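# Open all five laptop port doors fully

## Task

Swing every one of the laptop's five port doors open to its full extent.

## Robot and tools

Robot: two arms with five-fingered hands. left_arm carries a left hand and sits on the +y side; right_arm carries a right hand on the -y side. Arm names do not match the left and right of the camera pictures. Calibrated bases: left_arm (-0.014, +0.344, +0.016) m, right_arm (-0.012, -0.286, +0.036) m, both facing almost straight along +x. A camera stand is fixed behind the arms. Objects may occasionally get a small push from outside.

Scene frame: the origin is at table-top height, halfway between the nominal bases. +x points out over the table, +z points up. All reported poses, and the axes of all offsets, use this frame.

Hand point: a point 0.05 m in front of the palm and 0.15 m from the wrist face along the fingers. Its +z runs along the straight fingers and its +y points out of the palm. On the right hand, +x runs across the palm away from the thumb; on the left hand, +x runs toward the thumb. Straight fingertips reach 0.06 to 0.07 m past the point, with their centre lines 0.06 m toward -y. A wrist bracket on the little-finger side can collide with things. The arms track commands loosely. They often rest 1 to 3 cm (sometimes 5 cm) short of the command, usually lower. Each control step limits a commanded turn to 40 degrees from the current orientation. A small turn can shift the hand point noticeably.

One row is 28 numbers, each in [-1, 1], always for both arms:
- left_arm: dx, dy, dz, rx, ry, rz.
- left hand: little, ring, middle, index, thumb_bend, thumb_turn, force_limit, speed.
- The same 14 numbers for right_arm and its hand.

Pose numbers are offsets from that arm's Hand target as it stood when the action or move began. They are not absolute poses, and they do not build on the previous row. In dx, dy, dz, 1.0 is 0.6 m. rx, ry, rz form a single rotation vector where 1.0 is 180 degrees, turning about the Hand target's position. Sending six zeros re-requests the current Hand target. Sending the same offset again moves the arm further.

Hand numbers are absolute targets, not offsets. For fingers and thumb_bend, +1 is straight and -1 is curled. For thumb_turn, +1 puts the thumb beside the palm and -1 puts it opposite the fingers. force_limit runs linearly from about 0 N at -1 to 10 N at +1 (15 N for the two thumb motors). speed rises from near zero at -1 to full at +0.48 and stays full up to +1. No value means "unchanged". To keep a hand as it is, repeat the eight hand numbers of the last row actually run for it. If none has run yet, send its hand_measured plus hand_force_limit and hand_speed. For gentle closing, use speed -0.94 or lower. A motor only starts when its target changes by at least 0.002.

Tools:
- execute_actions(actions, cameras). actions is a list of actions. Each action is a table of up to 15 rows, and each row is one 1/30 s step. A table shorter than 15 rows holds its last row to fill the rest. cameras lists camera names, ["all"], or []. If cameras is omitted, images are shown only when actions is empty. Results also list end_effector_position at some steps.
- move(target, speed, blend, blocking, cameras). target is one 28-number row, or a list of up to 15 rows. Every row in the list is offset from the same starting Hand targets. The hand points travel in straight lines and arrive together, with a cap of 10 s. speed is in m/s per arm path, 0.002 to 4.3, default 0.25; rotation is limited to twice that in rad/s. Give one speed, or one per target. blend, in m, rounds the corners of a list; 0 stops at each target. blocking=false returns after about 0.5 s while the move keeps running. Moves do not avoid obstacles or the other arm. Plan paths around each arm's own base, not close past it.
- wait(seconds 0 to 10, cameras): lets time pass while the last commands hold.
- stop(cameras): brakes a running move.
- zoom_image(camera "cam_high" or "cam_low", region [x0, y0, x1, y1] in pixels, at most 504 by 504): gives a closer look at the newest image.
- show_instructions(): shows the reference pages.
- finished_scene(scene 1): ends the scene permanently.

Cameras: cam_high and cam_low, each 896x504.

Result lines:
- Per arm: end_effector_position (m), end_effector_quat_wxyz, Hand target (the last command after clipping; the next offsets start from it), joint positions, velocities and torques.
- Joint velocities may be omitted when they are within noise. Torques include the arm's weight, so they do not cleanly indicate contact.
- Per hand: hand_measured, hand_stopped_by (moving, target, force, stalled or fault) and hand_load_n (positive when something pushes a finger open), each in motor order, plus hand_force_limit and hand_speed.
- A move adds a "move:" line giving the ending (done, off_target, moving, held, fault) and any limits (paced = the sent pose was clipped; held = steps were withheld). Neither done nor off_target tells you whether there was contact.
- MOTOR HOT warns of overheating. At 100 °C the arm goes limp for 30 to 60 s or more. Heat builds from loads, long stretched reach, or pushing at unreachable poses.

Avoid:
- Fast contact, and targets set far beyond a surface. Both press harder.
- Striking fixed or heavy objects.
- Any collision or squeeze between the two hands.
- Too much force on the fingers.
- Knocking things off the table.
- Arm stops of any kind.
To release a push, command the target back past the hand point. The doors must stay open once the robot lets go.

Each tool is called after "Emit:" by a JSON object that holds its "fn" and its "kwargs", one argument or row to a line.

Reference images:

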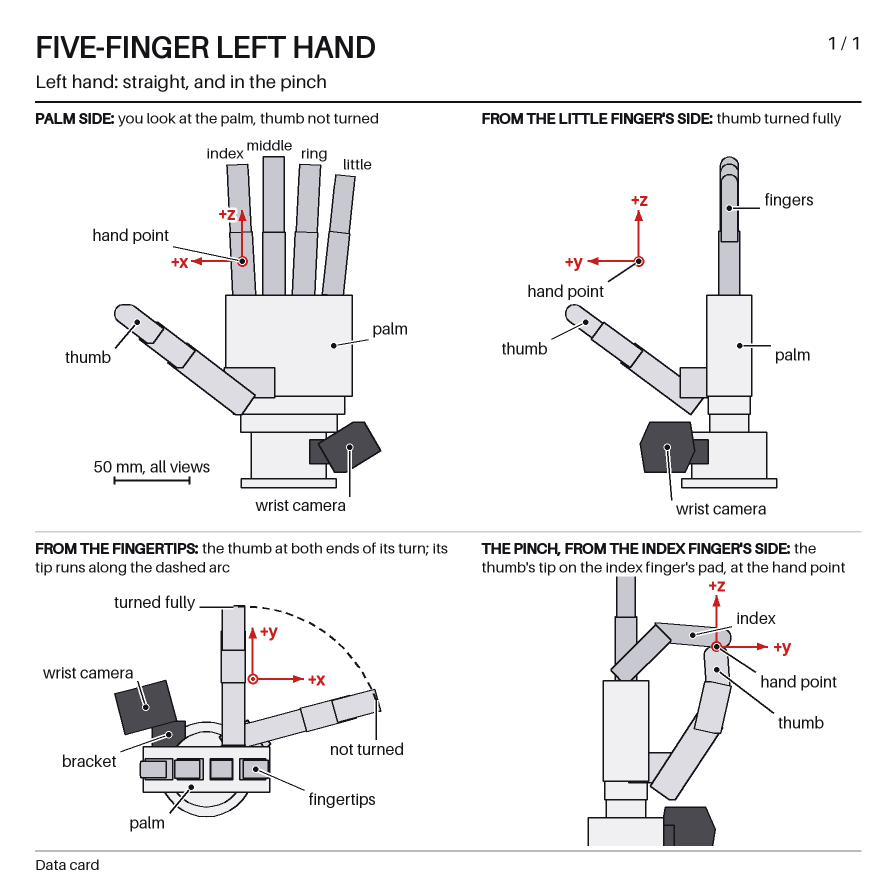

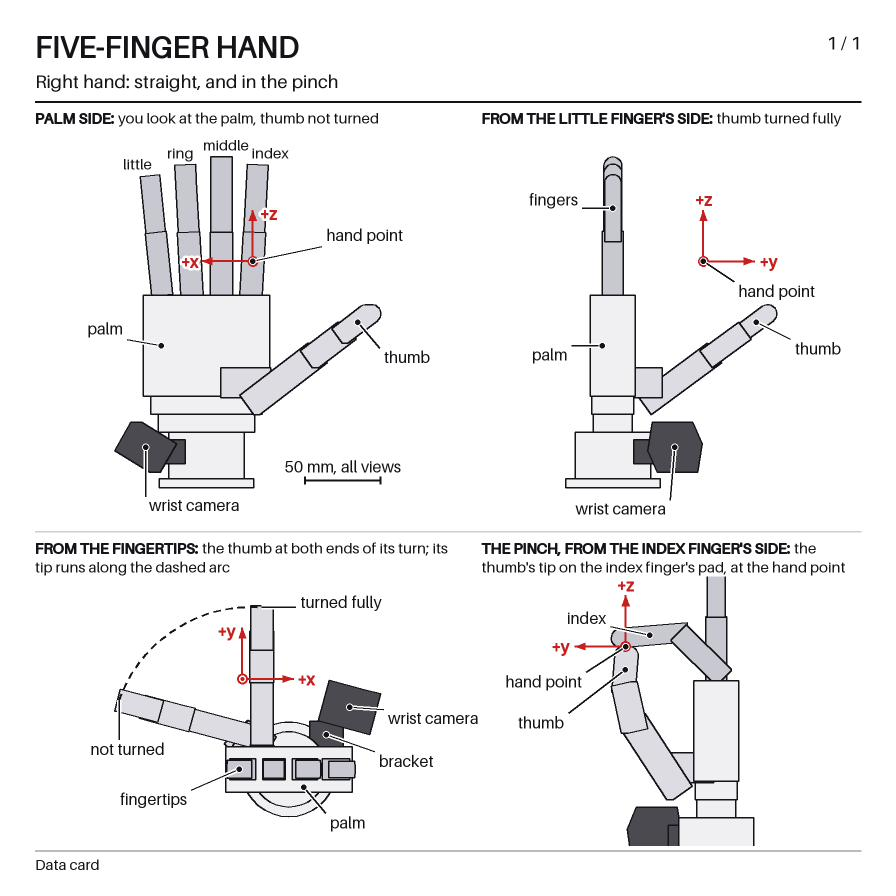

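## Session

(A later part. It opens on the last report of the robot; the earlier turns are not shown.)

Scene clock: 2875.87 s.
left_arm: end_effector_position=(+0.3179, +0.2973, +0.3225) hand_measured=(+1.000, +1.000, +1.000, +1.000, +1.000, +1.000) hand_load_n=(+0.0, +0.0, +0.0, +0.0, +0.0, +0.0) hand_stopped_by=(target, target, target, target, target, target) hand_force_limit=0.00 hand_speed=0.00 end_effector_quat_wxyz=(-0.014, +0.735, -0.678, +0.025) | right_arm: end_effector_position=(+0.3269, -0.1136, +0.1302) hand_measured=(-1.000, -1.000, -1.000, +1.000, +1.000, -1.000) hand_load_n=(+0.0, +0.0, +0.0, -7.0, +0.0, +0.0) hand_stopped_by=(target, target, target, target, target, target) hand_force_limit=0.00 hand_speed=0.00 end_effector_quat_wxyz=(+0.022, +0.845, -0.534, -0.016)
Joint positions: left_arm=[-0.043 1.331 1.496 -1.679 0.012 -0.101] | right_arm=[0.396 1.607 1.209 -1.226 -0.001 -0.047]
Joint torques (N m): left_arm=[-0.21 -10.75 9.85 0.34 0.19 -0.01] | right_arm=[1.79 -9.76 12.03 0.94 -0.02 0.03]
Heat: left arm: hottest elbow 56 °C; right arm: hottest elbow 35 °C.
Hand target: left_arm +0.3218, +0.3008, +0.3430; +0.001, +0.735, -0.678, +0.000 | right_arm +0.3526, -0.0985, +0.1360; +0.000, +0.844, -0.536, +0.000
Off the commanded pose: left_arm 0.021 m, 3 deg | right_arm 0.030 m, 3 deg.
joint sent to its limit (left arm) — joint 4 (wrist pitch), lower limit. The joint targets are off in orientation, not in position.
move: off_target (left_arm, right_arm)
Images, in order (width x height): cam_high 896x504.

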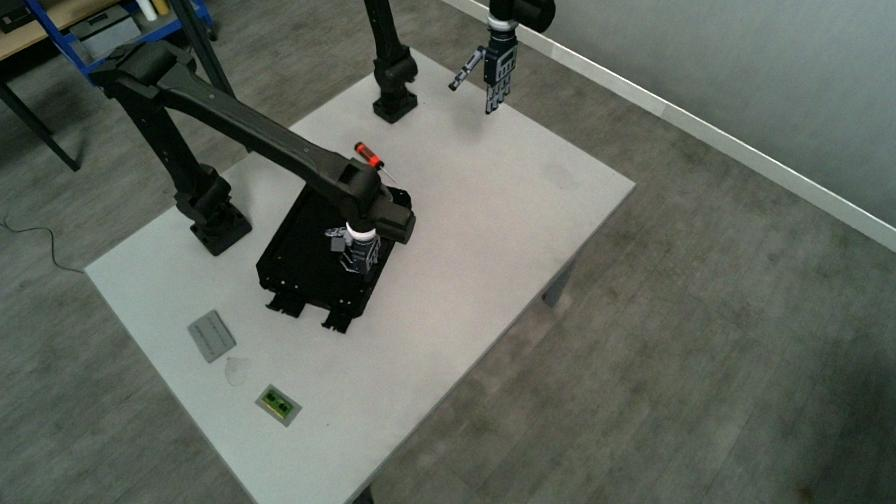

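Emit:
{"fn": "move", "kwargs": {
  "target": [
    [0,0,0,0,0,0, 1, 1, 1, 1, 1, 1, 0, 0, 0.0151,0.007,0.006,0,0,0,-1,-1,-1,1,1,-1,0,0]
  ],
  "speed": 0.02,
  "cameras": ["cam_high"]
}}

Emit:
{"fn": "zoom_image", "kwargs": {
  "camera": "cam_high",
  "region": [350, 230, 410, 290]
}}

Scene clock: 2884.53 s.
left_arm: end_effector_position=(+0.3179, +0.2973, +0.3225) hand_measured=(+1.000, +1.000, +1.000, +1.000, +1.000, +1.000) hand_load_n=(+0.0, +0.0, +0.0, +0.0, +0.0, +0.0) hand_stopped_by=(target, target, target, target, target, target) hand_force_limit=0.00 hand_speed=0.00 end_effector_quat_wxyz=(-0.014, +0.735, -0.678, +0.025) | right_arm: end_effector_position=(+0.3433, -0.1064, +0.1331) hand_measured=(-1.000, -1.000, -1.000, +1.000, +1.000, -1.000) hand_load_n=(+0.0, +0.0, +0.0, -0.5, +0.0, +0.0) hand_stopped_by=(target, target, target, target, target, target) hand_force_limit=0.00 hand_speed=0.00 end_effector_quat_wxyz=(+0.018, +0.844, -0.536, -0.013)
Joint positions: left_arm=[-0.043 1.331 1.496 -1.679 0.012 -0.101] | right_arm=[0.396 1.64 1.26 -1.235 -0.001 -0.042]
Joint torques (N m): left_arm=[0.21 -10.64 9.77 0.27 0.17 0.02] | right_arm=[1.79 -11.05 10.97 0.87 0.02 -0.02]
Heat: left arm: hottest elbow 56 °C; right arm: hottest elbow 37 °C.
Hand target: left_arm +0.3218, +0.3008, +0.3430; +0.001, +0.735, -0.678, +0.000 | right_arm +0.3617, -0.0944, +0.1396; +0.000, +0.844, -0.536, +0.000
Off the commanded pose: left_arm 0.021 m, 3 deg | right_arm 0.023 m, 3 deg.
joint sent to its limit (left arm) — joint 4 (wrist pitch), lower limit. The joint targets are off in orientation, not in position.
move: off_target (left_arm, right_arm)
Images, in order (width x height): cam_high 896x504.

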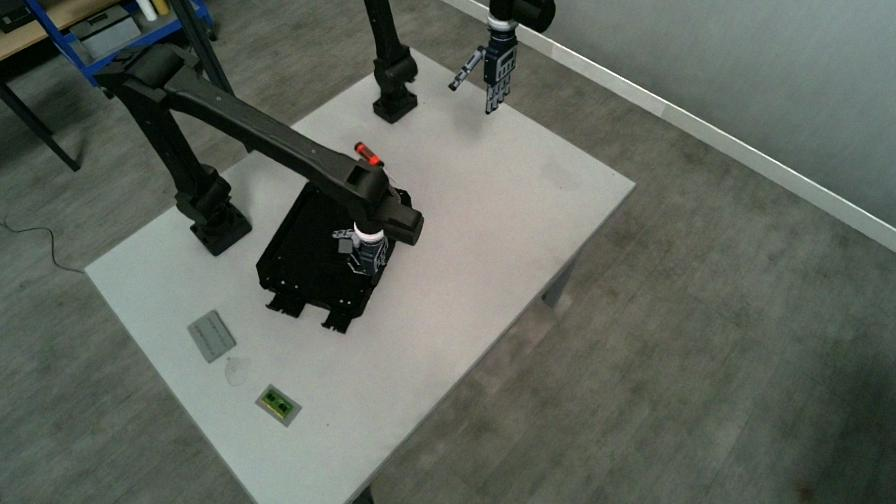

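Scaled by 8.400 from the camera's 896x504 image, which has a finer 1280x720 frame.

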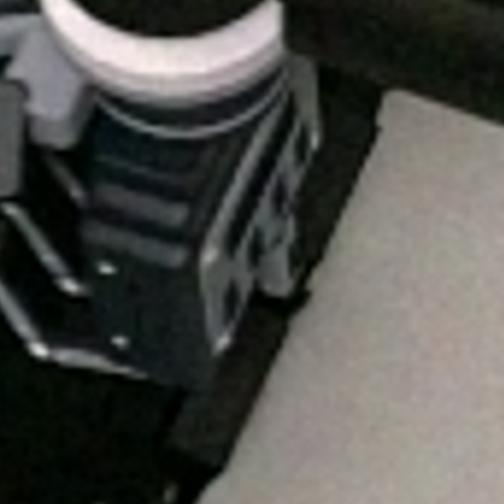

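Emit:
{"fn": "move", "kwargs": {
  "target": [
    [0,0,0,0,0,0, 1, 1, 1, 1, 1, 1, 0, 0, -0.008,-0.0087,-0.0493,0,0,0,-1,-1,-1,1,1,-1,0,0],
    [0,0,0,0,0,0, 1, 1, 1, 1, 1, 1, 0, 0, 0.0057,-0.0023,-0.0827,0,0,0,-1,-1,-1,1,1,-1,0,0],
    [0,0,0,0,0,0, 1, 1, 1, 1, 1, 1, 0, 0, 0.0057,-0.0023,-0.108,0,0,0,-1,-1,-1,1,1,-1,0,0]
  ],
  "speed": 0.03,
  "cameras": ["cam_high","cam_low"]
}}

Emit:
{"fn": "zoom_image", "kwargs": {
  "camera": "cam_high",
  "region": [350, 220, 420, 300]
}}

Emit:
{"fn": "zoom_image", "kwargs": {
  "camera": "cam_low",
  "region": [440, 180, 520, 260]
}}

Scene clock: 2913.93 s.
left_arm: end_effector_position=(+0.3179, +0.2973, +0.3225) hand_measured=(+1.000, +1.000, +1.000, +1.000, +1.000, +1.000) hand_load_n=(+0.0, +0.0, +0.0, +0.0, +0.0, +0.0) hand_stopped_by=(target, target, target, target, target, target) hand_force_limit=0.00 hand_speed=0.00 end_effector_quat_wxyz=(-0.014, +0.735, -0.678, +0.025) | right_arm: end_effector_position=(+0.3636, -0.0979, +0.0817) hand_measured=(-1.000, -1.000, -1.000, +1.000, +1.000, -1.000) hand_load_n=(+0.0, +0.0, +0.0, -0.5, +0.0, +0.0) hand_stopped_by=(target, target, target, target, target, target) hand_force_limit=0.00 hand_speed=0.00 end_effector_quat_wxyz=(-0.001, +0.844, -0.536, +0.000)
Joint positions: left_arm=[-0.043 1.331 1.496 -1.679 0.012 -0.101] | right_arm=[0.396 1.718 1.222 -1.074 -0.001 -0.041]
Joint torques (N m): left_arm=[0.56 -10.81 9.85 0.18 0.17 0.01] | right_arm=[1.08 -11.11 6.54 0.9 0.06 -0.08]
Heat: left arm: hottest elbow 56 °C; right arm: hottest elbow 37 °C.
Hand target: left_arm +0.3218, +0.3008, +0.3430; +0.001, +0.735, -0.678, +0.000 | right_arm +0.3651, -0.0958, +0.0748; +0.000, +0.844, -0.536, +0.000
Off the commanded pose: left_arm 0.021 m, 3 deg | right_arm 0.007 m, 0 deg.
joint sent to its limit (left arm) — joint 4 (wrist pitch), lower limit. The joint targets are off in orientation, not in position.
move: off_target (left_arm)

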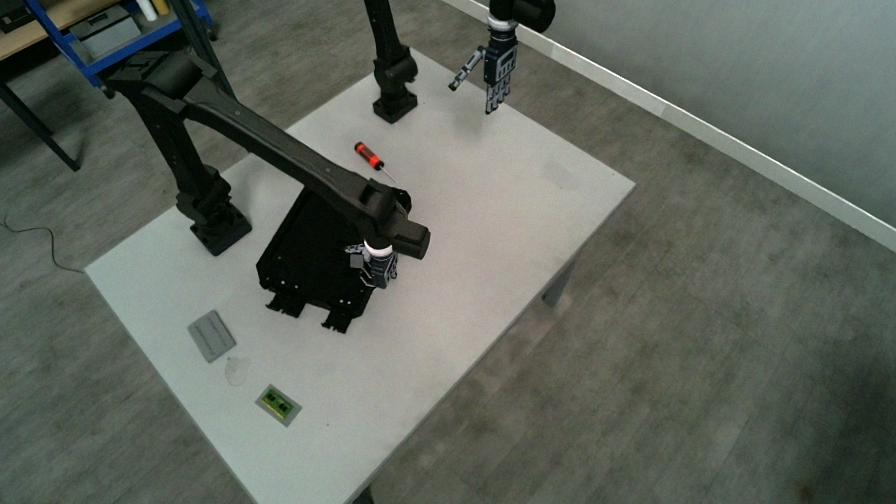

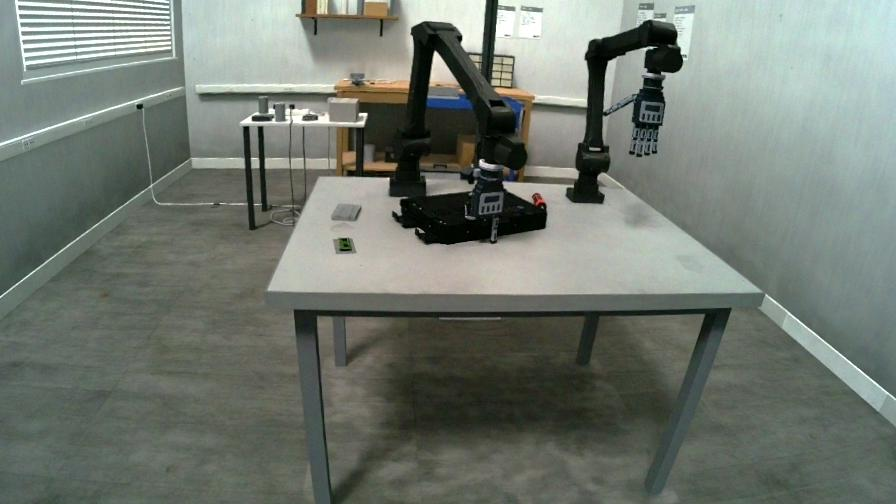

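Scaled by 6.300 from the camera's 896x504 image, which has a finer 1280x720 frame.

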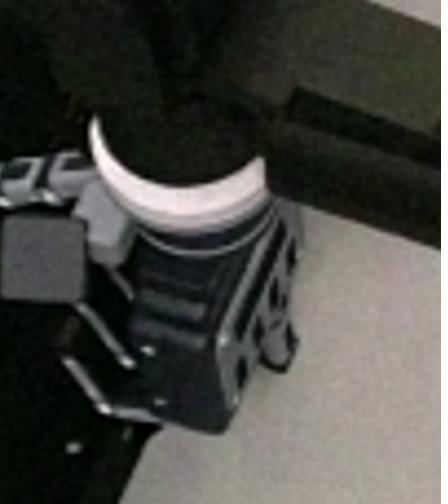

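Scaled by 6.300 from the camera's 896x504 image, which has a finer 1280x720 frame.

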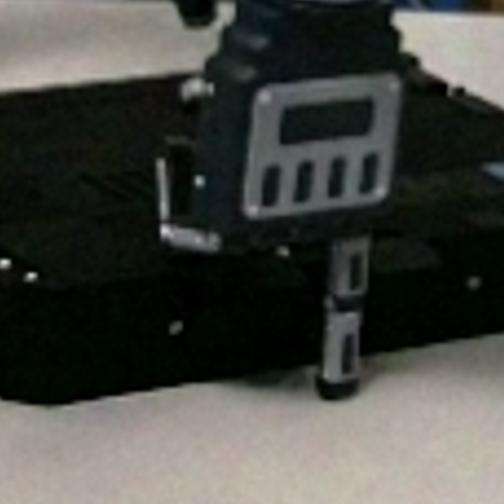

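Emit:
{"fn": "move", "kwargs": {
  "target": [
    [0,0,0,0,0,0, 1, 1, 1, 1, 1, 1, 0, 0, 0.06,0.028,0.02,0,0,0,-1,-1,-1,1,1,-1,0,0],
    [0,0,0,0,0,0, 1, 1, 1, 1, 1, 1, 0, 0, 0.06,0.028,0.25,0,0,0,-1,-1,-1,1,1,-1,0,0],
    [0,0,0,0,0,0, 1, 1, 1, 1, 1, 1, 0, 0, -0.1,-0.35,0.25,0,0,0,-1,-1,-1,1,1,-1,0,0]
  ],
  "speed": [0.1,0.2,0.25],
  "cameras": ["cam_high","cam_low"]
}}

Emit:
{"fn": "zoom_image", "kwargs": {
  "camera": "cam_high",
  "region": [350, 220, 420, 300]
}}

Emit:
{"fn": "zoom_image", "kwargs": {
  "camera": "cam_low",
  "region": [440, 180, 560, 260]
}}

Scene clock: 2934.30 s.
left_arm: end_effector_position=(+0.3179, +0.2973, +0.3225) hand_measured=(+1.000, +1.000, +1.000, +1.000, +1.000, +1.000) hand_load_n=(+0.0, +0.0, +0.0, +0.0, +0.0, +0.0) hand_stopped_by=(target, target, target, target, target, target) hand_force_limit=0.00 hand_speed=0.00 end_effector_quat_wxyz=(-0.014, +0.735, -0.678, +0.025) | right_arm: end_effector_position=(+0.3036, -0.3039, +0.2208) hand_measured=(-1.000, -1.000, -1.000, +1.000, +1.000, -1.000) hand_load_n=(+0.0, +0.0, +0.0, +0.0, +0.0, +0.0) hand_stopped_by=(target, target, target, target, target, target) hand_force_limit=0.00 hand_speed=0.00 end_effector_quat_wxyz=(+0.008, +0.844, -0.537, -0.010)
Joint positions: left_arm=[-0.043 1.331 1.496 -1.679 0.012 -0.101] | right_arm=[-0.052 1.374 1.205 -1.427 0.003 -0.488]
Joint torques (N m): left_arm=[0.21 -11.22 9.8 0.29 0.17 0] | right_arm=[0.56 -9.7 7.47 0.72 -0.11 -0.14]
Heat: left arm: hottest elbow 56 °C; right arm: hottest elbow 36 °C.
Hand target: left_arm +0.3218, +0.3008, +0.3430; +0.001, +0.735, -0.678, +0.000 | right_arm +0.3051, -0.3057, +0.2248; +0.000, +0.844, -0.536, +0.001
Off the commanded pose: left_arm 0.021 m, 3 deg | right_arm 0.005 m, 1 deg.
joint sent to its limit (left arm) — joint 4 (wrist pitch), lower limit. The joint targets are off in orientation, not in position.
move: off_target (left_arm)

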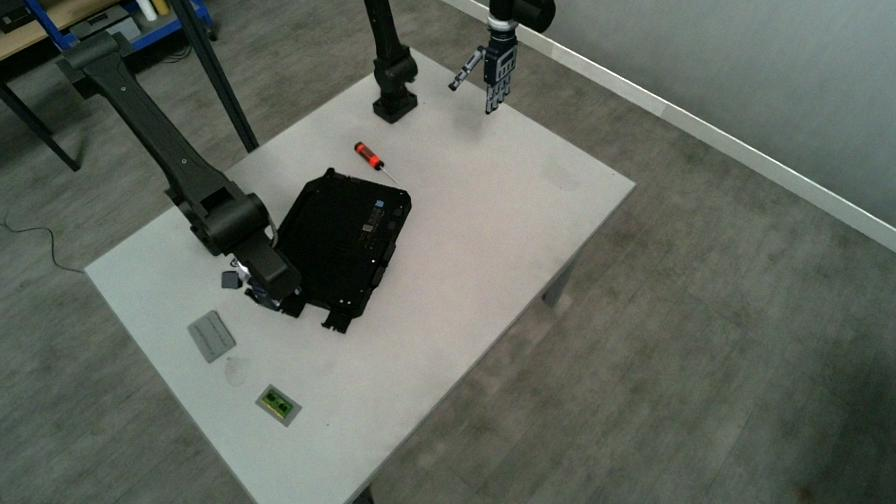

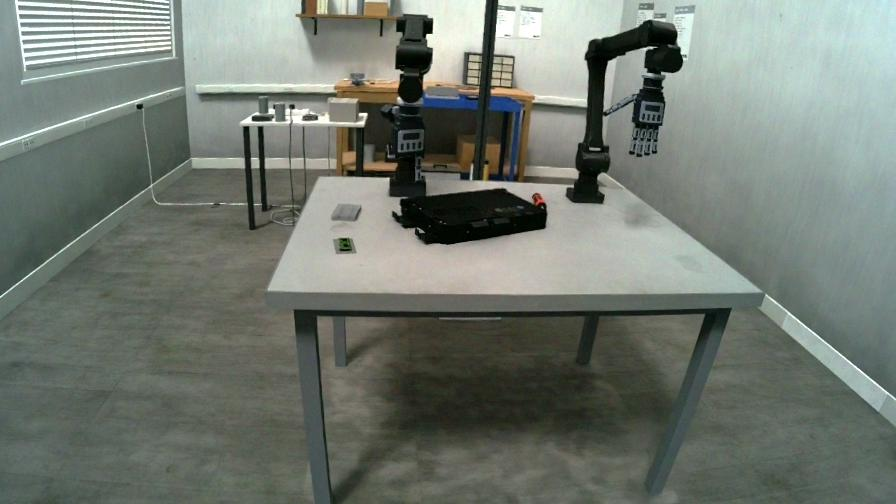

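Scaled by 6.300 from the camera's 896x504 image, which has a finer 1280x720 frame.

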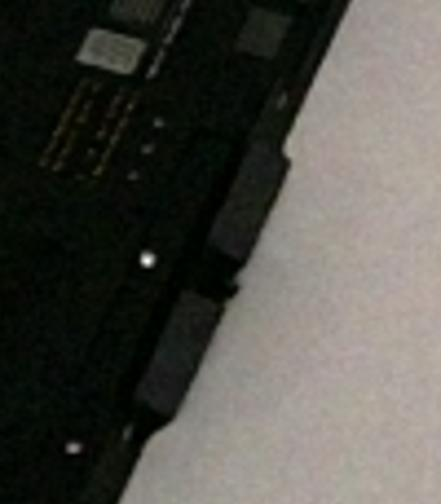

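Scaled by 4.200 from the camera's 896x504 image, which has a finer 1280x720 frame.

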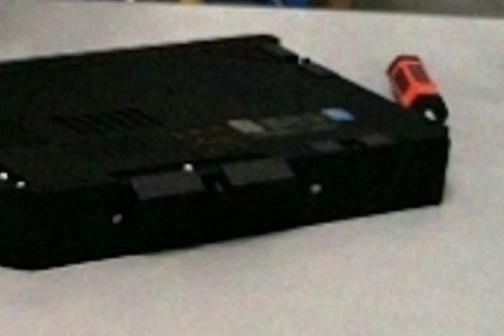

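Emit:
{"fn": "move", "kwargs": {
  "target": [
    [0,0,0,0,0,0, 1, 1, 1, 1, 1, 1, 0, 0, 0.0565,0.2778,-0.0413,0,0,0,-1,-1,-1,1,1,-1,0,0],
    [0,0,0,0,0,0, 1, 1, 1, 1, 1, 1, 0, 0, 0.0565,0.2778,-0.14,0,0,0,-1,-1,-1,1,1,-1,0,0]
  ],
  "speed": [0.15,0.06],
  "cameras": ["cam_high","cam_low"]
}}

Emit:
{"fn": "zoom_image", "kwargs": {
  "camera": "cam_high",
  "region": [350, 230, 410, 290]
}}

Emit:
{"fn": "zoom_image", "kwargs": {
  "camera": "cam_low",
  "region": [440, 180, 520, 250]
}}

Scene clock: 2982.53 s.
left_arm: end_effector_position=(+0.3179, +0.2973, +0.3225) hand_measured=(+1.000, +1.000, +1.000, +1.000, +1.000, +1.000) hand_load_n=(+0.0, +0.0, +0.0, +0.5, +0.0, +0.0) hand_stopped_by=(target, target, target, target, target, target) hand_force_limit=0.00 hand_speed=0.00 end_effector_quat_wxyz=(-0.014, +0.735, -0.678, +0.025) | right_arm: end_effector_position=(+0.3364, -0.1415, +0.1454) hand_measured=(-1.000, -1.000, -1.000, +1.000, +1.000, -1.000) hand_load_n=(+0.0, +0.0, +0.0, +0.0, +0.0, +0.0) hand_stopped_by=(target, target, target, target, target, target) hand_force_limit=0.00 hand_speed=0.00 end_effector_quat_wxyz=(+0.000, +0.845, -0.535, -0.001)
Joint positions: left_arm=[-0.043 1.331 1.496 -1.679 0.012 -0.101] | right_arm=[0.328 1.551 1.194 -1.214 -0.002 -0.113]
Joint torques (N m): left_arm=[0.32 -10.7 9.8 0.18 0.16 0] | right_arm=[1.32 -9.99 7.24 0.81 0.09 -0.03]
Heat: left arm: hottest elbow 56 °C; right arm: hottest elbow 35 °C.
Hand target: left_arm +0.3218, +0.3008, +0.3430; +0.001, +0.735, -0.678, +0.000 | right_arm +0.3389, -0.1390, +0.1407; +0.000, +0.844, -0.536, +0.000
Off the commanded pose: left_arm 0.021 m, 3 deg | right_arm 0.006 m, 0 deg.
joint sent to its limit (left arm) — joint 4 (wrist pitch), lower limit. The joint targets are off in orientation, not in position.
move: off_target (left_arm)

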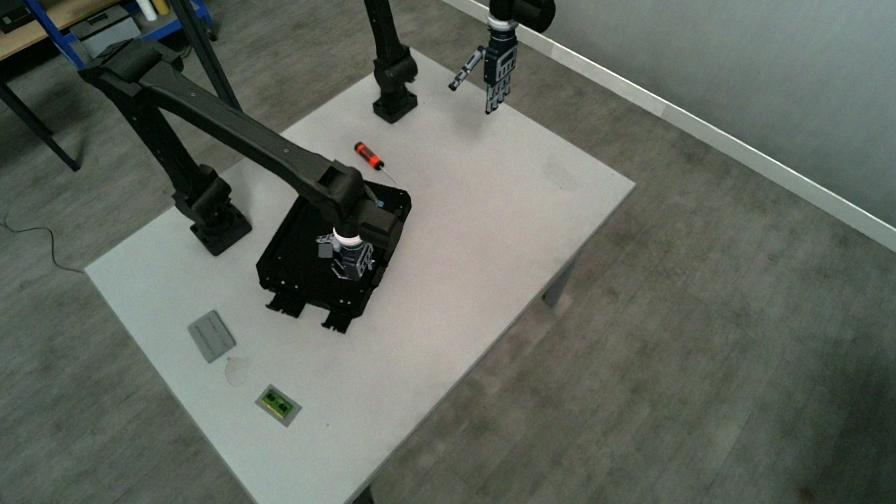

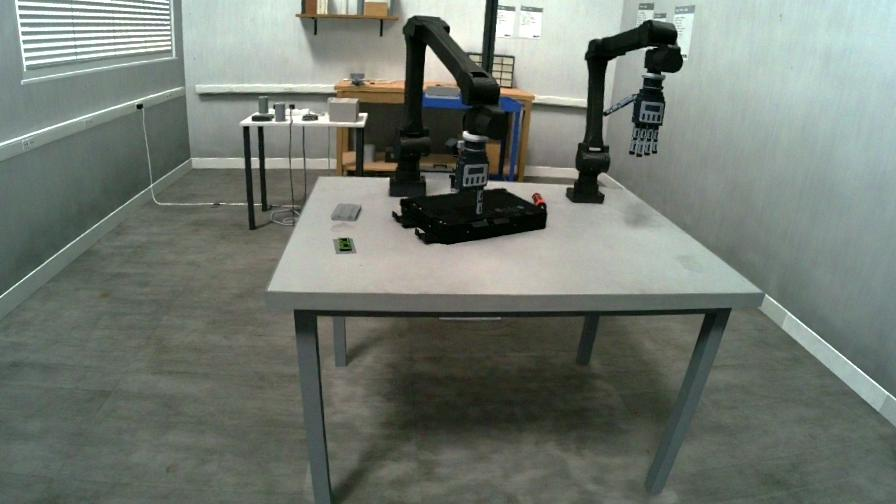

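Scaled by 8.400 from the camera's 896x504 image, which has a finer 1280x720 frame.

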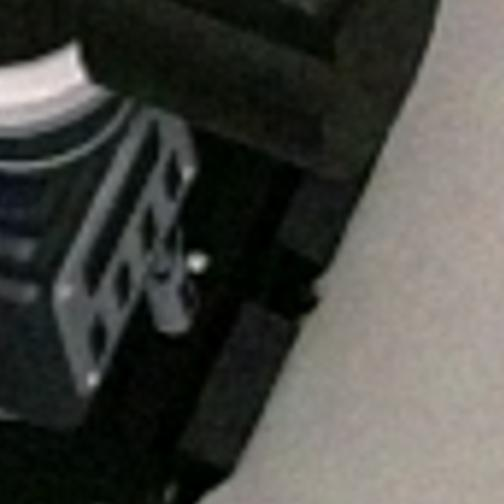

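Scaled by 6.300 from the camera's 896x504 image, which has a finer 1280x720 frame.

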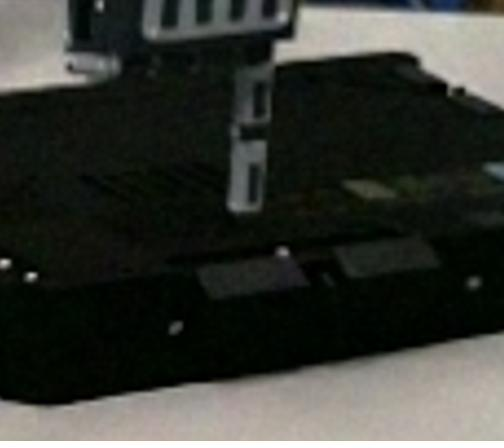

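Emit:
{"fn": "move", "kwargs": {
  "target": [
    [0,0,0,0,0,0, 1, 1, 1, 1, 1, 1, 0, 0, 0.0,0.0,-0.041,0,0,0,-1,-1,-1,1,1,-1,0,0],
    [0,0,0,0,0,0, 1, 1, 1, 1, 1, 1, 0, 0, 0.0378,0.0176,-0.047,0,0,0,-1,-1,-1,1,1,-1,0,0]
  ],
  "speed": [0.05,0.04],
  "cameras": ["cam_high","cam_low"]
}}

Emit:
{"fn": "zoom_image", "kwargs": {
  "camera": "cam_high",
  "region": [350, 230, 410, 290]
}}

Emit:
{"fn": "zoom_image", "kwargs": {
  "camera": "cam_low",
  "region": [440, 180, 520, 250]
}}

Scene clock: 2996.17 s.
left_arm: end_effector_position=(+0.3179, +0.2973, +0.3225) hand_measured=(+1.000, +1.000, +1.000, +1.000, +1.000, +1.000) hand_load_n=(+0.0, +0.0, +0.0, +0.0, +0.0, +0.0) hand_stopped_by=(target, target, target, target, target, target) hand_force_limit=0.00 hand_speed=0.00 end_effector_quat_wxyz=(-0.014, +0.735, -0.678, +0.025) | right_arm: end_effector_position=(+0.3462, -0.1373, +0.1062) hand_measured=(-1.000, -1.000, -1.000, +1.000, +1.000, -1.000) hand_load_n=(+0.0, +0.0, +0.0, +0.0, +0.0, +0.0) hand_stopped_by=(target, target, target, target, target, target) hand_force_limit=0.00 hand_speed=0.00 end_effector_quat_wxyz=(+0.013, +0.844, -0.537, -0.012)
Joint positions: left_arm=[-0.043 1.331 1.496 -1.679 0.012 -0.101] | right_arm=[0.329 1.643 1.188 -1.151 -0.002 -0.107]
Joint torques (N m): left_arm=[0.09 -10.4 9.83 0.24 0.15 0.03] | right_arm=[1.49 -10.99 9.88 0.65 0.06 -0.04]
Heat: left arm: hottest elbow 56 °C; right arm: hottest elbow 35 °C.
Hand target: left_arm +0.3218, +0.3008, +0.3430; +0.001, +0.735, -0.678, +0.000 | right_arm +0.3616, -0.1285, +0.1126; +0.000, +0.844, -0.536, +0.000
Off the commanded pose: left_arm 0.021 m, 3 deg | right_arm 0.019 m, 2 deg.
joint sent to its limit (left arm) — joint 4 (wrist pitch), lower limit. The joint targets are off in orientation, not in position.
move: off_target (left_arm, right_arm)

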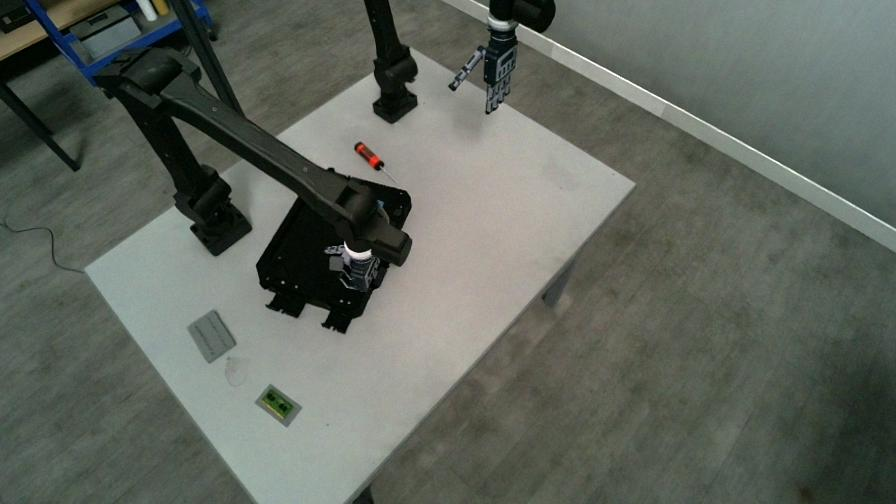

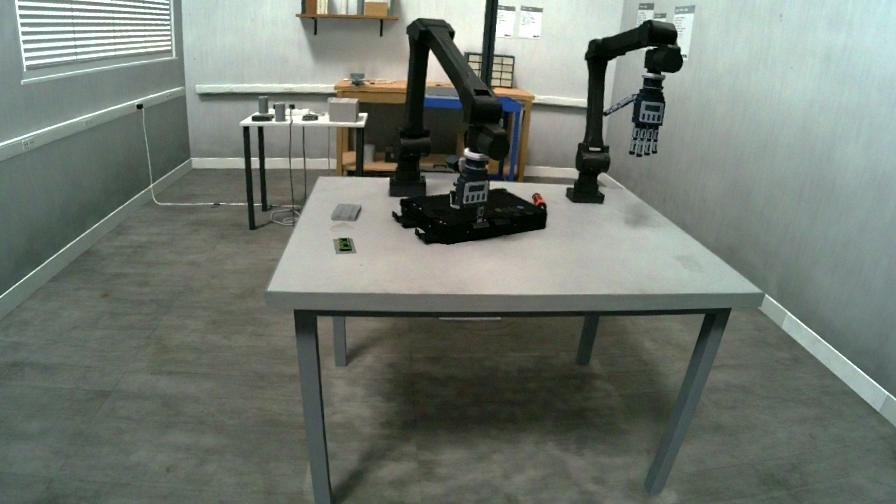

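Scaled by 8.400 from the camera's 896x504 image, which has a finer 1280x720 frame.

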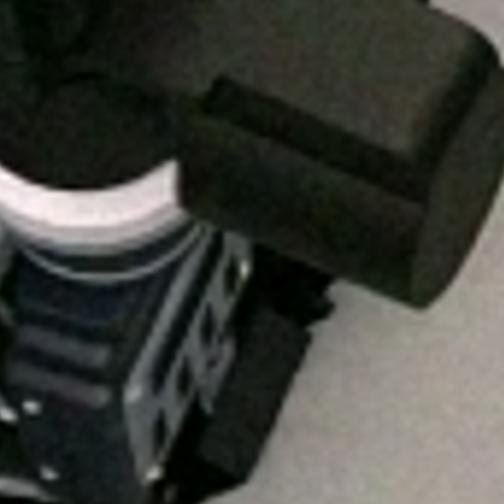

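Scaled by 6.300 from the camera's 896x504 image, which has a finer 1280x720 frame.

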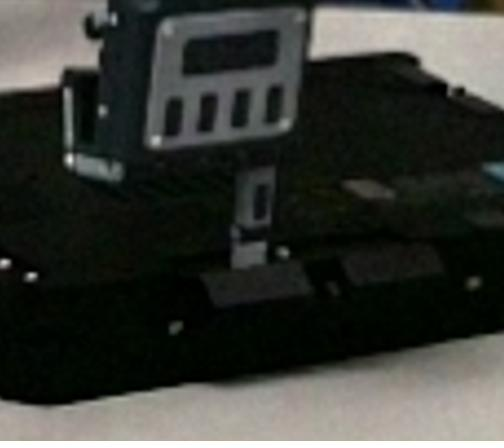

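Emit:
{"fn": "move", "kwargs": {
  "target": [
    [0,0,0,0,0,0, 1, 1, 1, 1, 1, 1, 0, 0, 0.0227,0.0106,0.0,0,0,0,-1,-1,-1,1,1,-1,0,0]
  ],
  "speed": 0.03,
  "cameras": ["cam_low"]
}}

Emit:
{"fn": "zoom_image", "kwargs": {
  "camera": "cam_low",
  "region": [440, 180, 520, 250]
}}

Scene clock: 3005.63 s.
left_arm: end_effector_position=(+0.3179, +0.2973, +0.3225) hand_measured=(+1.000, +1.000, +1.000, +1.000, +1.000, +1.000) hand_load_n=(+0.0, +0.0, +0.0, +0.0, +0.0, +0.0) hand_stopped_by=(target, target, target, target, target, target) hand_force_limit=0.00 hand_speed=0.00 end_effector_quat_wxyz=(-0.014, +0.735, -0.678, +0.025) | right_arm: end_effector_position=(+0.3590, -0.1322, +0.1059) hand_measured=(-1.000, -1.000, -1.000, +1.000, +1.000, -1.000) hand_load_n=(+0.0, +0.0, +0.0, -0.5, +0.0, +0.0) hand_stopped_by=(target, target, target, target, target, target) hand_force_limit=0.00 hand_speed=0.00 end_effector_quat_wxyz=(+0.011, +0.844, -0.537, -0.010)
Joint positions: left_arm=[-0.043 1.331 1.496 -1.679 0.012 -0.101] | right_arm=[0.331 1.672 1.226 -1.155 -0.002 -0.106]
Joint torques (N m): left_arm=[1.08 -11.16 9.74 0.17 0.16 0.05] | right_arm=[1.49 -11.22 10.7 0.39 0.06 0.01]
Heat: left arm: hottest elbow 56 °C; right arm: hottest elbow 35 °C.
Hand target: left_arm +0.3218, +0.3008, +0.3430; +0.001, +0.735, -0.678, +0.000 | right_arm +0.3752, -0.1221, +0.1126; +0.000, +0.844, -0.536, +0.000
Off the commanded pose: left_arm 0.021 m, 3 deg | right_arm 0.020 m, 2 deg.
joint sent to its limit (left arm) — joint 4 (wrist pitch), lower limit. The joint targets are off in orientation, not in position.
move: off_target (left_arm, right_arm)
Images, in order (width x height): cam_low 896x504.

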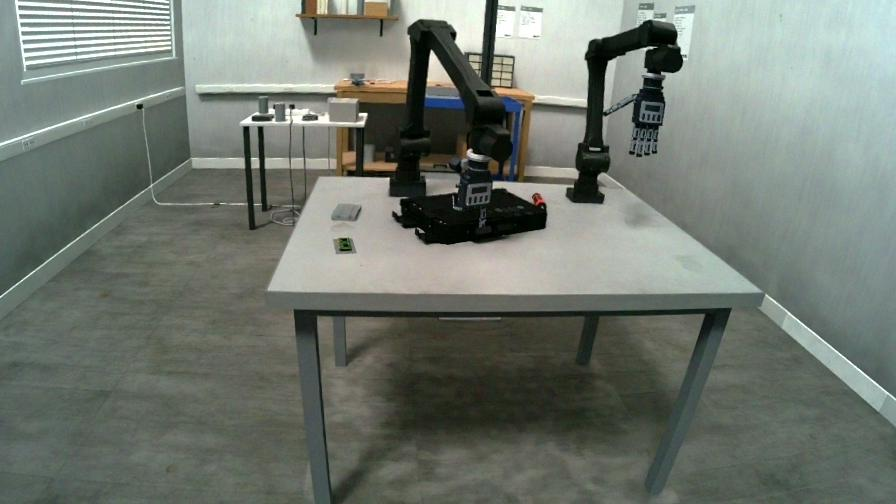

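Scaled by 6.300 from the camera's 896x504 image, which has a finer 1280x720 frame.

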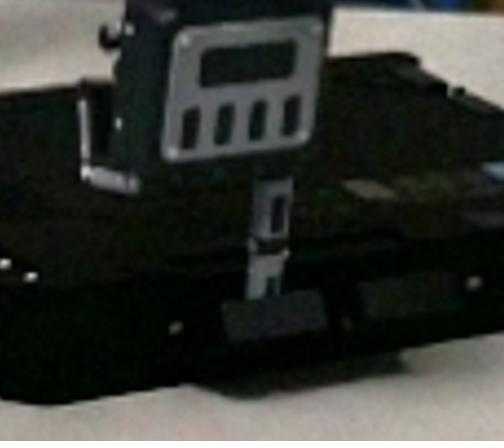

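Emit:
{"fn": "move", "kwargs": {
  "target": [
    [0,0,0,0,0,0, 1, 1, 1, 1, 1, 1, 0, 0, 0.0076,0.0035,-0.025,0,0,0,-1,-1,-1,1,1,-1,0,0],
    [0,0,0,0,0,0, 1, 1, 1, 1, 1, 1, 0, 0, 0.0076,0.0035,-0.065,0,0,0,-1,-1,-1,1,1,-1,0,0]
  ],
  "speed": 0.03,
  "cameras": ["cam_low","cam_high"]
}}

Emit:
{"fn": "zoom_image", "kwargs": {
  "camera": "cam_low",
  "region": [440, 180, 520, 250]
}}

Scene clock: 3014.63 s.
left_arm: end_effector_position=(+0.3179, +0.2973, +0.3225) hand_measured=(+1.000, +1.000, +1.000, +1.000, +1.000, +1.000) hand_load_n=(+0.0, +0.0, +0.0, +0.0, +0.0, +0.0) hand_stopped_by=(target, target, target, target, target, target) hand_force_limit=0.00 hand_speed=0.00 end_effector_quat_wxyz=(-0.014, +0.735, -0.678, +0.025) | right_arm: end_effector_position=(+0.3660, -0.1292, +0.0936) hand_measured=(-1.000, -1.000, -1.000, +1.000, +1.000, -1.000) hand_load_n=(+0.0, +0.0, +0.0, -9.5, +0.0, +0.0) hand_stopped_by=(target, target, target, target, target, target) hand_force_limit=0.00 hand_speed=0.00 end_effector_quat_wxyz=(+0.009, +0.844, -0.537, -0.008)
Joint positions: left_arm=[-0.043 1.331 1.496 -1.679 0.012 -0.101] | right_arm=[0.332 1.7 1.229 -1.123 -0.002 -0.104]
Joint torques (N m): left_arm=[0.5 -10.4 9.85 0.34 0.15 -0.01] | right_arm=[1.85 -9.58 7.09 2.61 0.1 0]
Heat: left arm: hottest elbow 56 °C; right arm: hottest elbow 36 °C.
Hand target: left_arm +0.3218, +0.3008, +0.3430; +0.001, +0.735, -0.678, +0.000 | right_arm +0.3799, -0.1200, +0.0735; +0.000, +0.844, -0.536, +0.000
Off the commanded pose: left_arm 0.021 m, 3 deg | right_arm 0.026 m, 1 deg.
joint sent to its limit (left arm) — joint 4 (wrist pitch), lower limit. The joint targets are off in orientation, not in position.
move: off_target (left_arm, right_arm)

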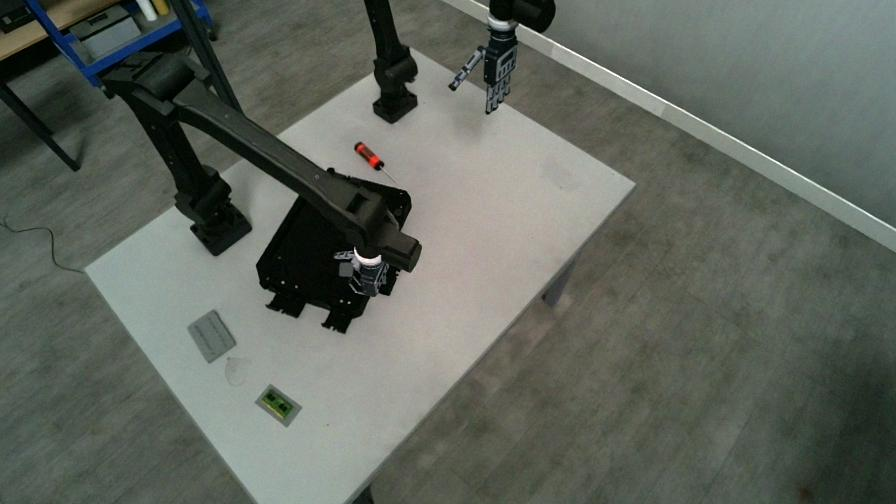

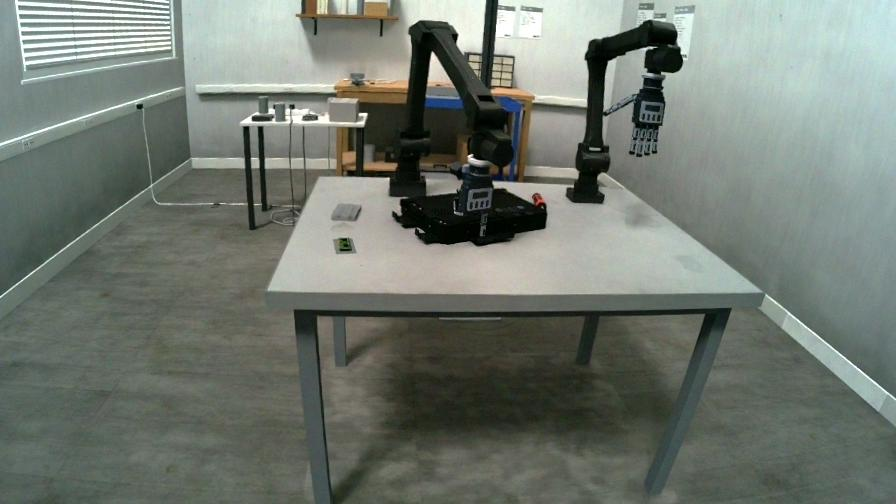

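Scaled by 6.300 from the camera's 896x504 image, which has a finer 1280x720 frame.

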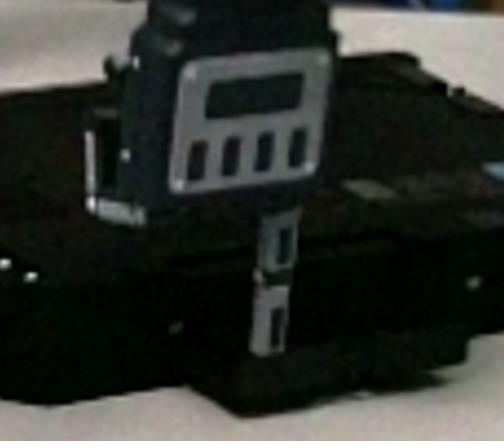

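Emit:
{"fn": "move", "kwargs": {
  "target": [
    [0,0,0,0,0,0, 1, 1, 1, 1, 1, 1, 0, 0, -0.035,-0.0163,0.03,0,0,0,-1,-1,-1,1,1,-1,0,0],
    [0,0,0,0,0,0, 1, 1, 1, 1, 1, 1, 0, 0, -0.045,-0.021,0.3,0,0,0,-1,-1,-1,1,1,-1,0,0],
    [0,0,0,0,0,0, 1, 1, 1, 1, 1, 1, 0, 0, -0.1,-0.35,0.3,0,0,0,-1,-1,-1,1,1,-1,0,0]
  ],
  "speed": [0.08,0.2,0.25],
  "cameras": ["cam_high","cam_low"]
}}

Emit:
{"fn": "zoom_image", "kwargs": {
  "camera": "cam_high",
  "region": [350, 180, 430, 300]
}}

Emit:
{"fn": "zoom_image", "kwargs": {
  "camera": "cam_low",
  "region": [440, 180, 560, 260]
}}

Scene clock: 3029.07 s.
left_arm: end_effector_position=(+0.3179, +0.2973, +0.3225) hand_measured=(+1.000, +1.000, +1.000, +1.000, +1.000, +1.000) hand_load_n=(+0.0, +0.0, +0.0, +0.0, +0.0, +0.0) hand_stopped_by=(target, target, target, target, target, target) hand_force_limit=0.00 hand_speed=0.00 end_effector_quat_wxyz=(-0.014, +0.735, -0.678, +0.025) | right_arm: end_effector_position=(+0.3205, -0.3289, +0.2464) hand_measured=(-1.000, -1.000, -1.000, +1.000, +1.000, -1.000) hand_load_n=(+0.0, +0.0, +0.0, +0.0, -0.5, +0.0) hand_stopped_by=(target, target, target, target, target, target) hand_force_limit=0.00 hand_speed=0.00 end_effector_quat_wxyz=(+0.006, +0.843, -0.538, -0.009)
Joint positions: left_arm=[-0.043 1.331 1.496 -1.679 0.012 -0.101] | right_arm=[-0.112 1.412 1.311 -1.491 0.003 -0.546]
Joint torques (N m): left_arm=[0.79 -11.22 9.77 0.42 0.14 0.04] | right_arm=[0.56 -11.11 7.92 0.34 -0.08 -0.17]
Heat: left arm: hottest elbow 56 °C; right arm: hottest elbow 35 °C.
Hand target: left_arm +0.3218, +0.3008, +0.3430; +0.001, +0.735, -0.678, +0.000 | right_arm +0.3199, -0.3300, +0.2536; +0.000, +0.844, -0.536, +0.001
Off the commanded pose: left_arm 0.021 m, 3 deg | right_arm 0.007 m, 1 deg.
joint sent to its limit (left arm) — joint 4 (wrist pitch), lower limit. The joint targets are off in orientation, not in position.
move: off_target (left_arm)

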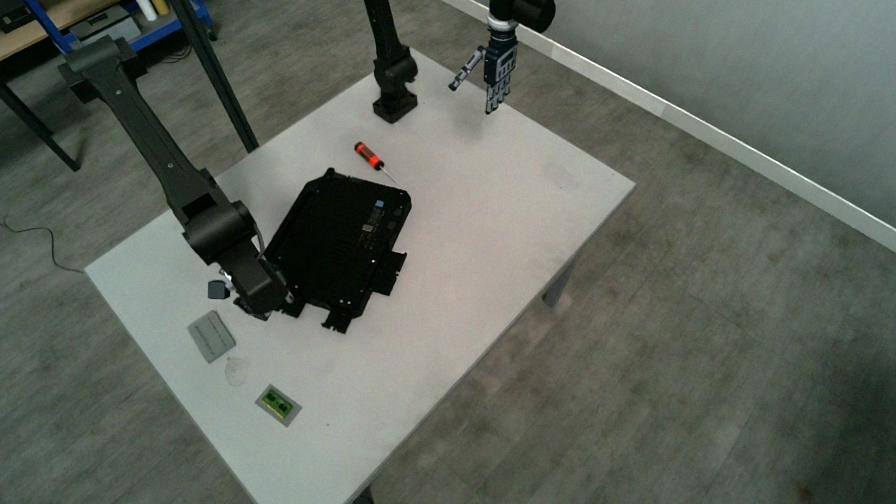

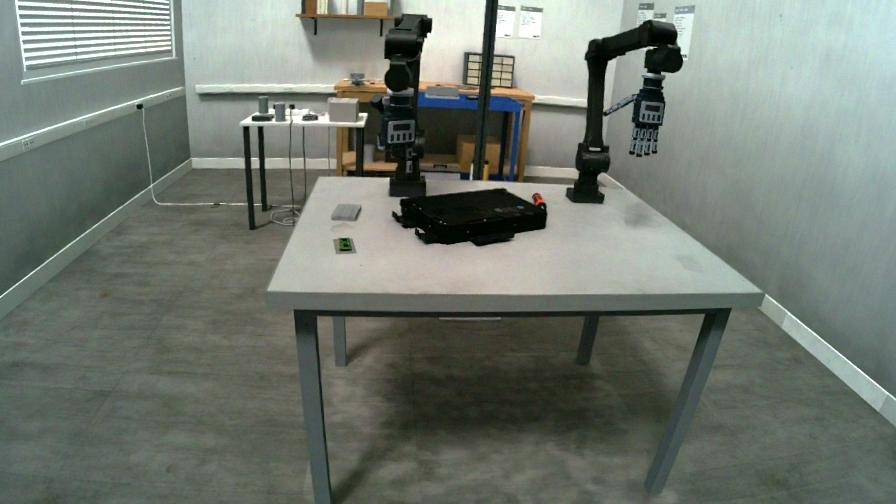

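Scaled by 4.200 from the camera's 896x504 image, which has a finer 1280x720 frame.

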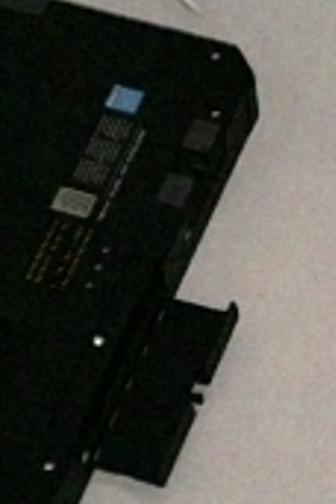

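Scaled by 4.200 from the camera's 896x504 image, which has a finer 1280x720 frame.

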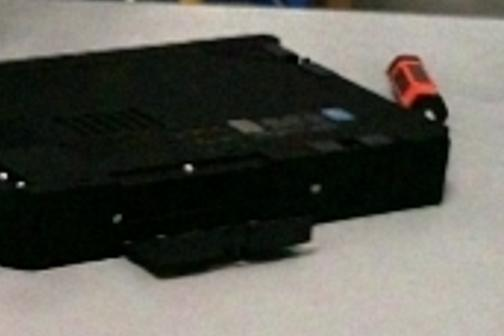

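Emit:
{"fn": "zoom_image", "kwargs": {
  "camera": "cam_high",
  "region": [380, 200, 415, 240]
}}

Emit:
{"fn": "zoom_image", "kwargs": {
  "camera": "cam_low",
  "region": [500, 200, 550, 240]
}}

Scaled by 12.600 from the camera's 896x504 image, which has a finer 1280x720 frame.

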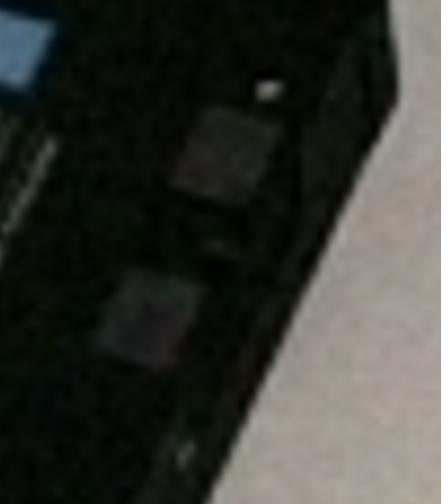

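Scaled by 10.080 from the camera's 896x504 image, which has a finer 1280x720 frame.

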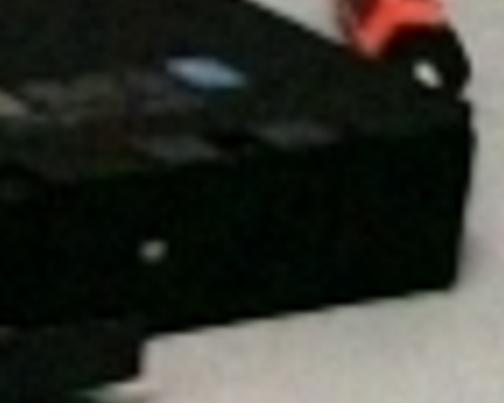

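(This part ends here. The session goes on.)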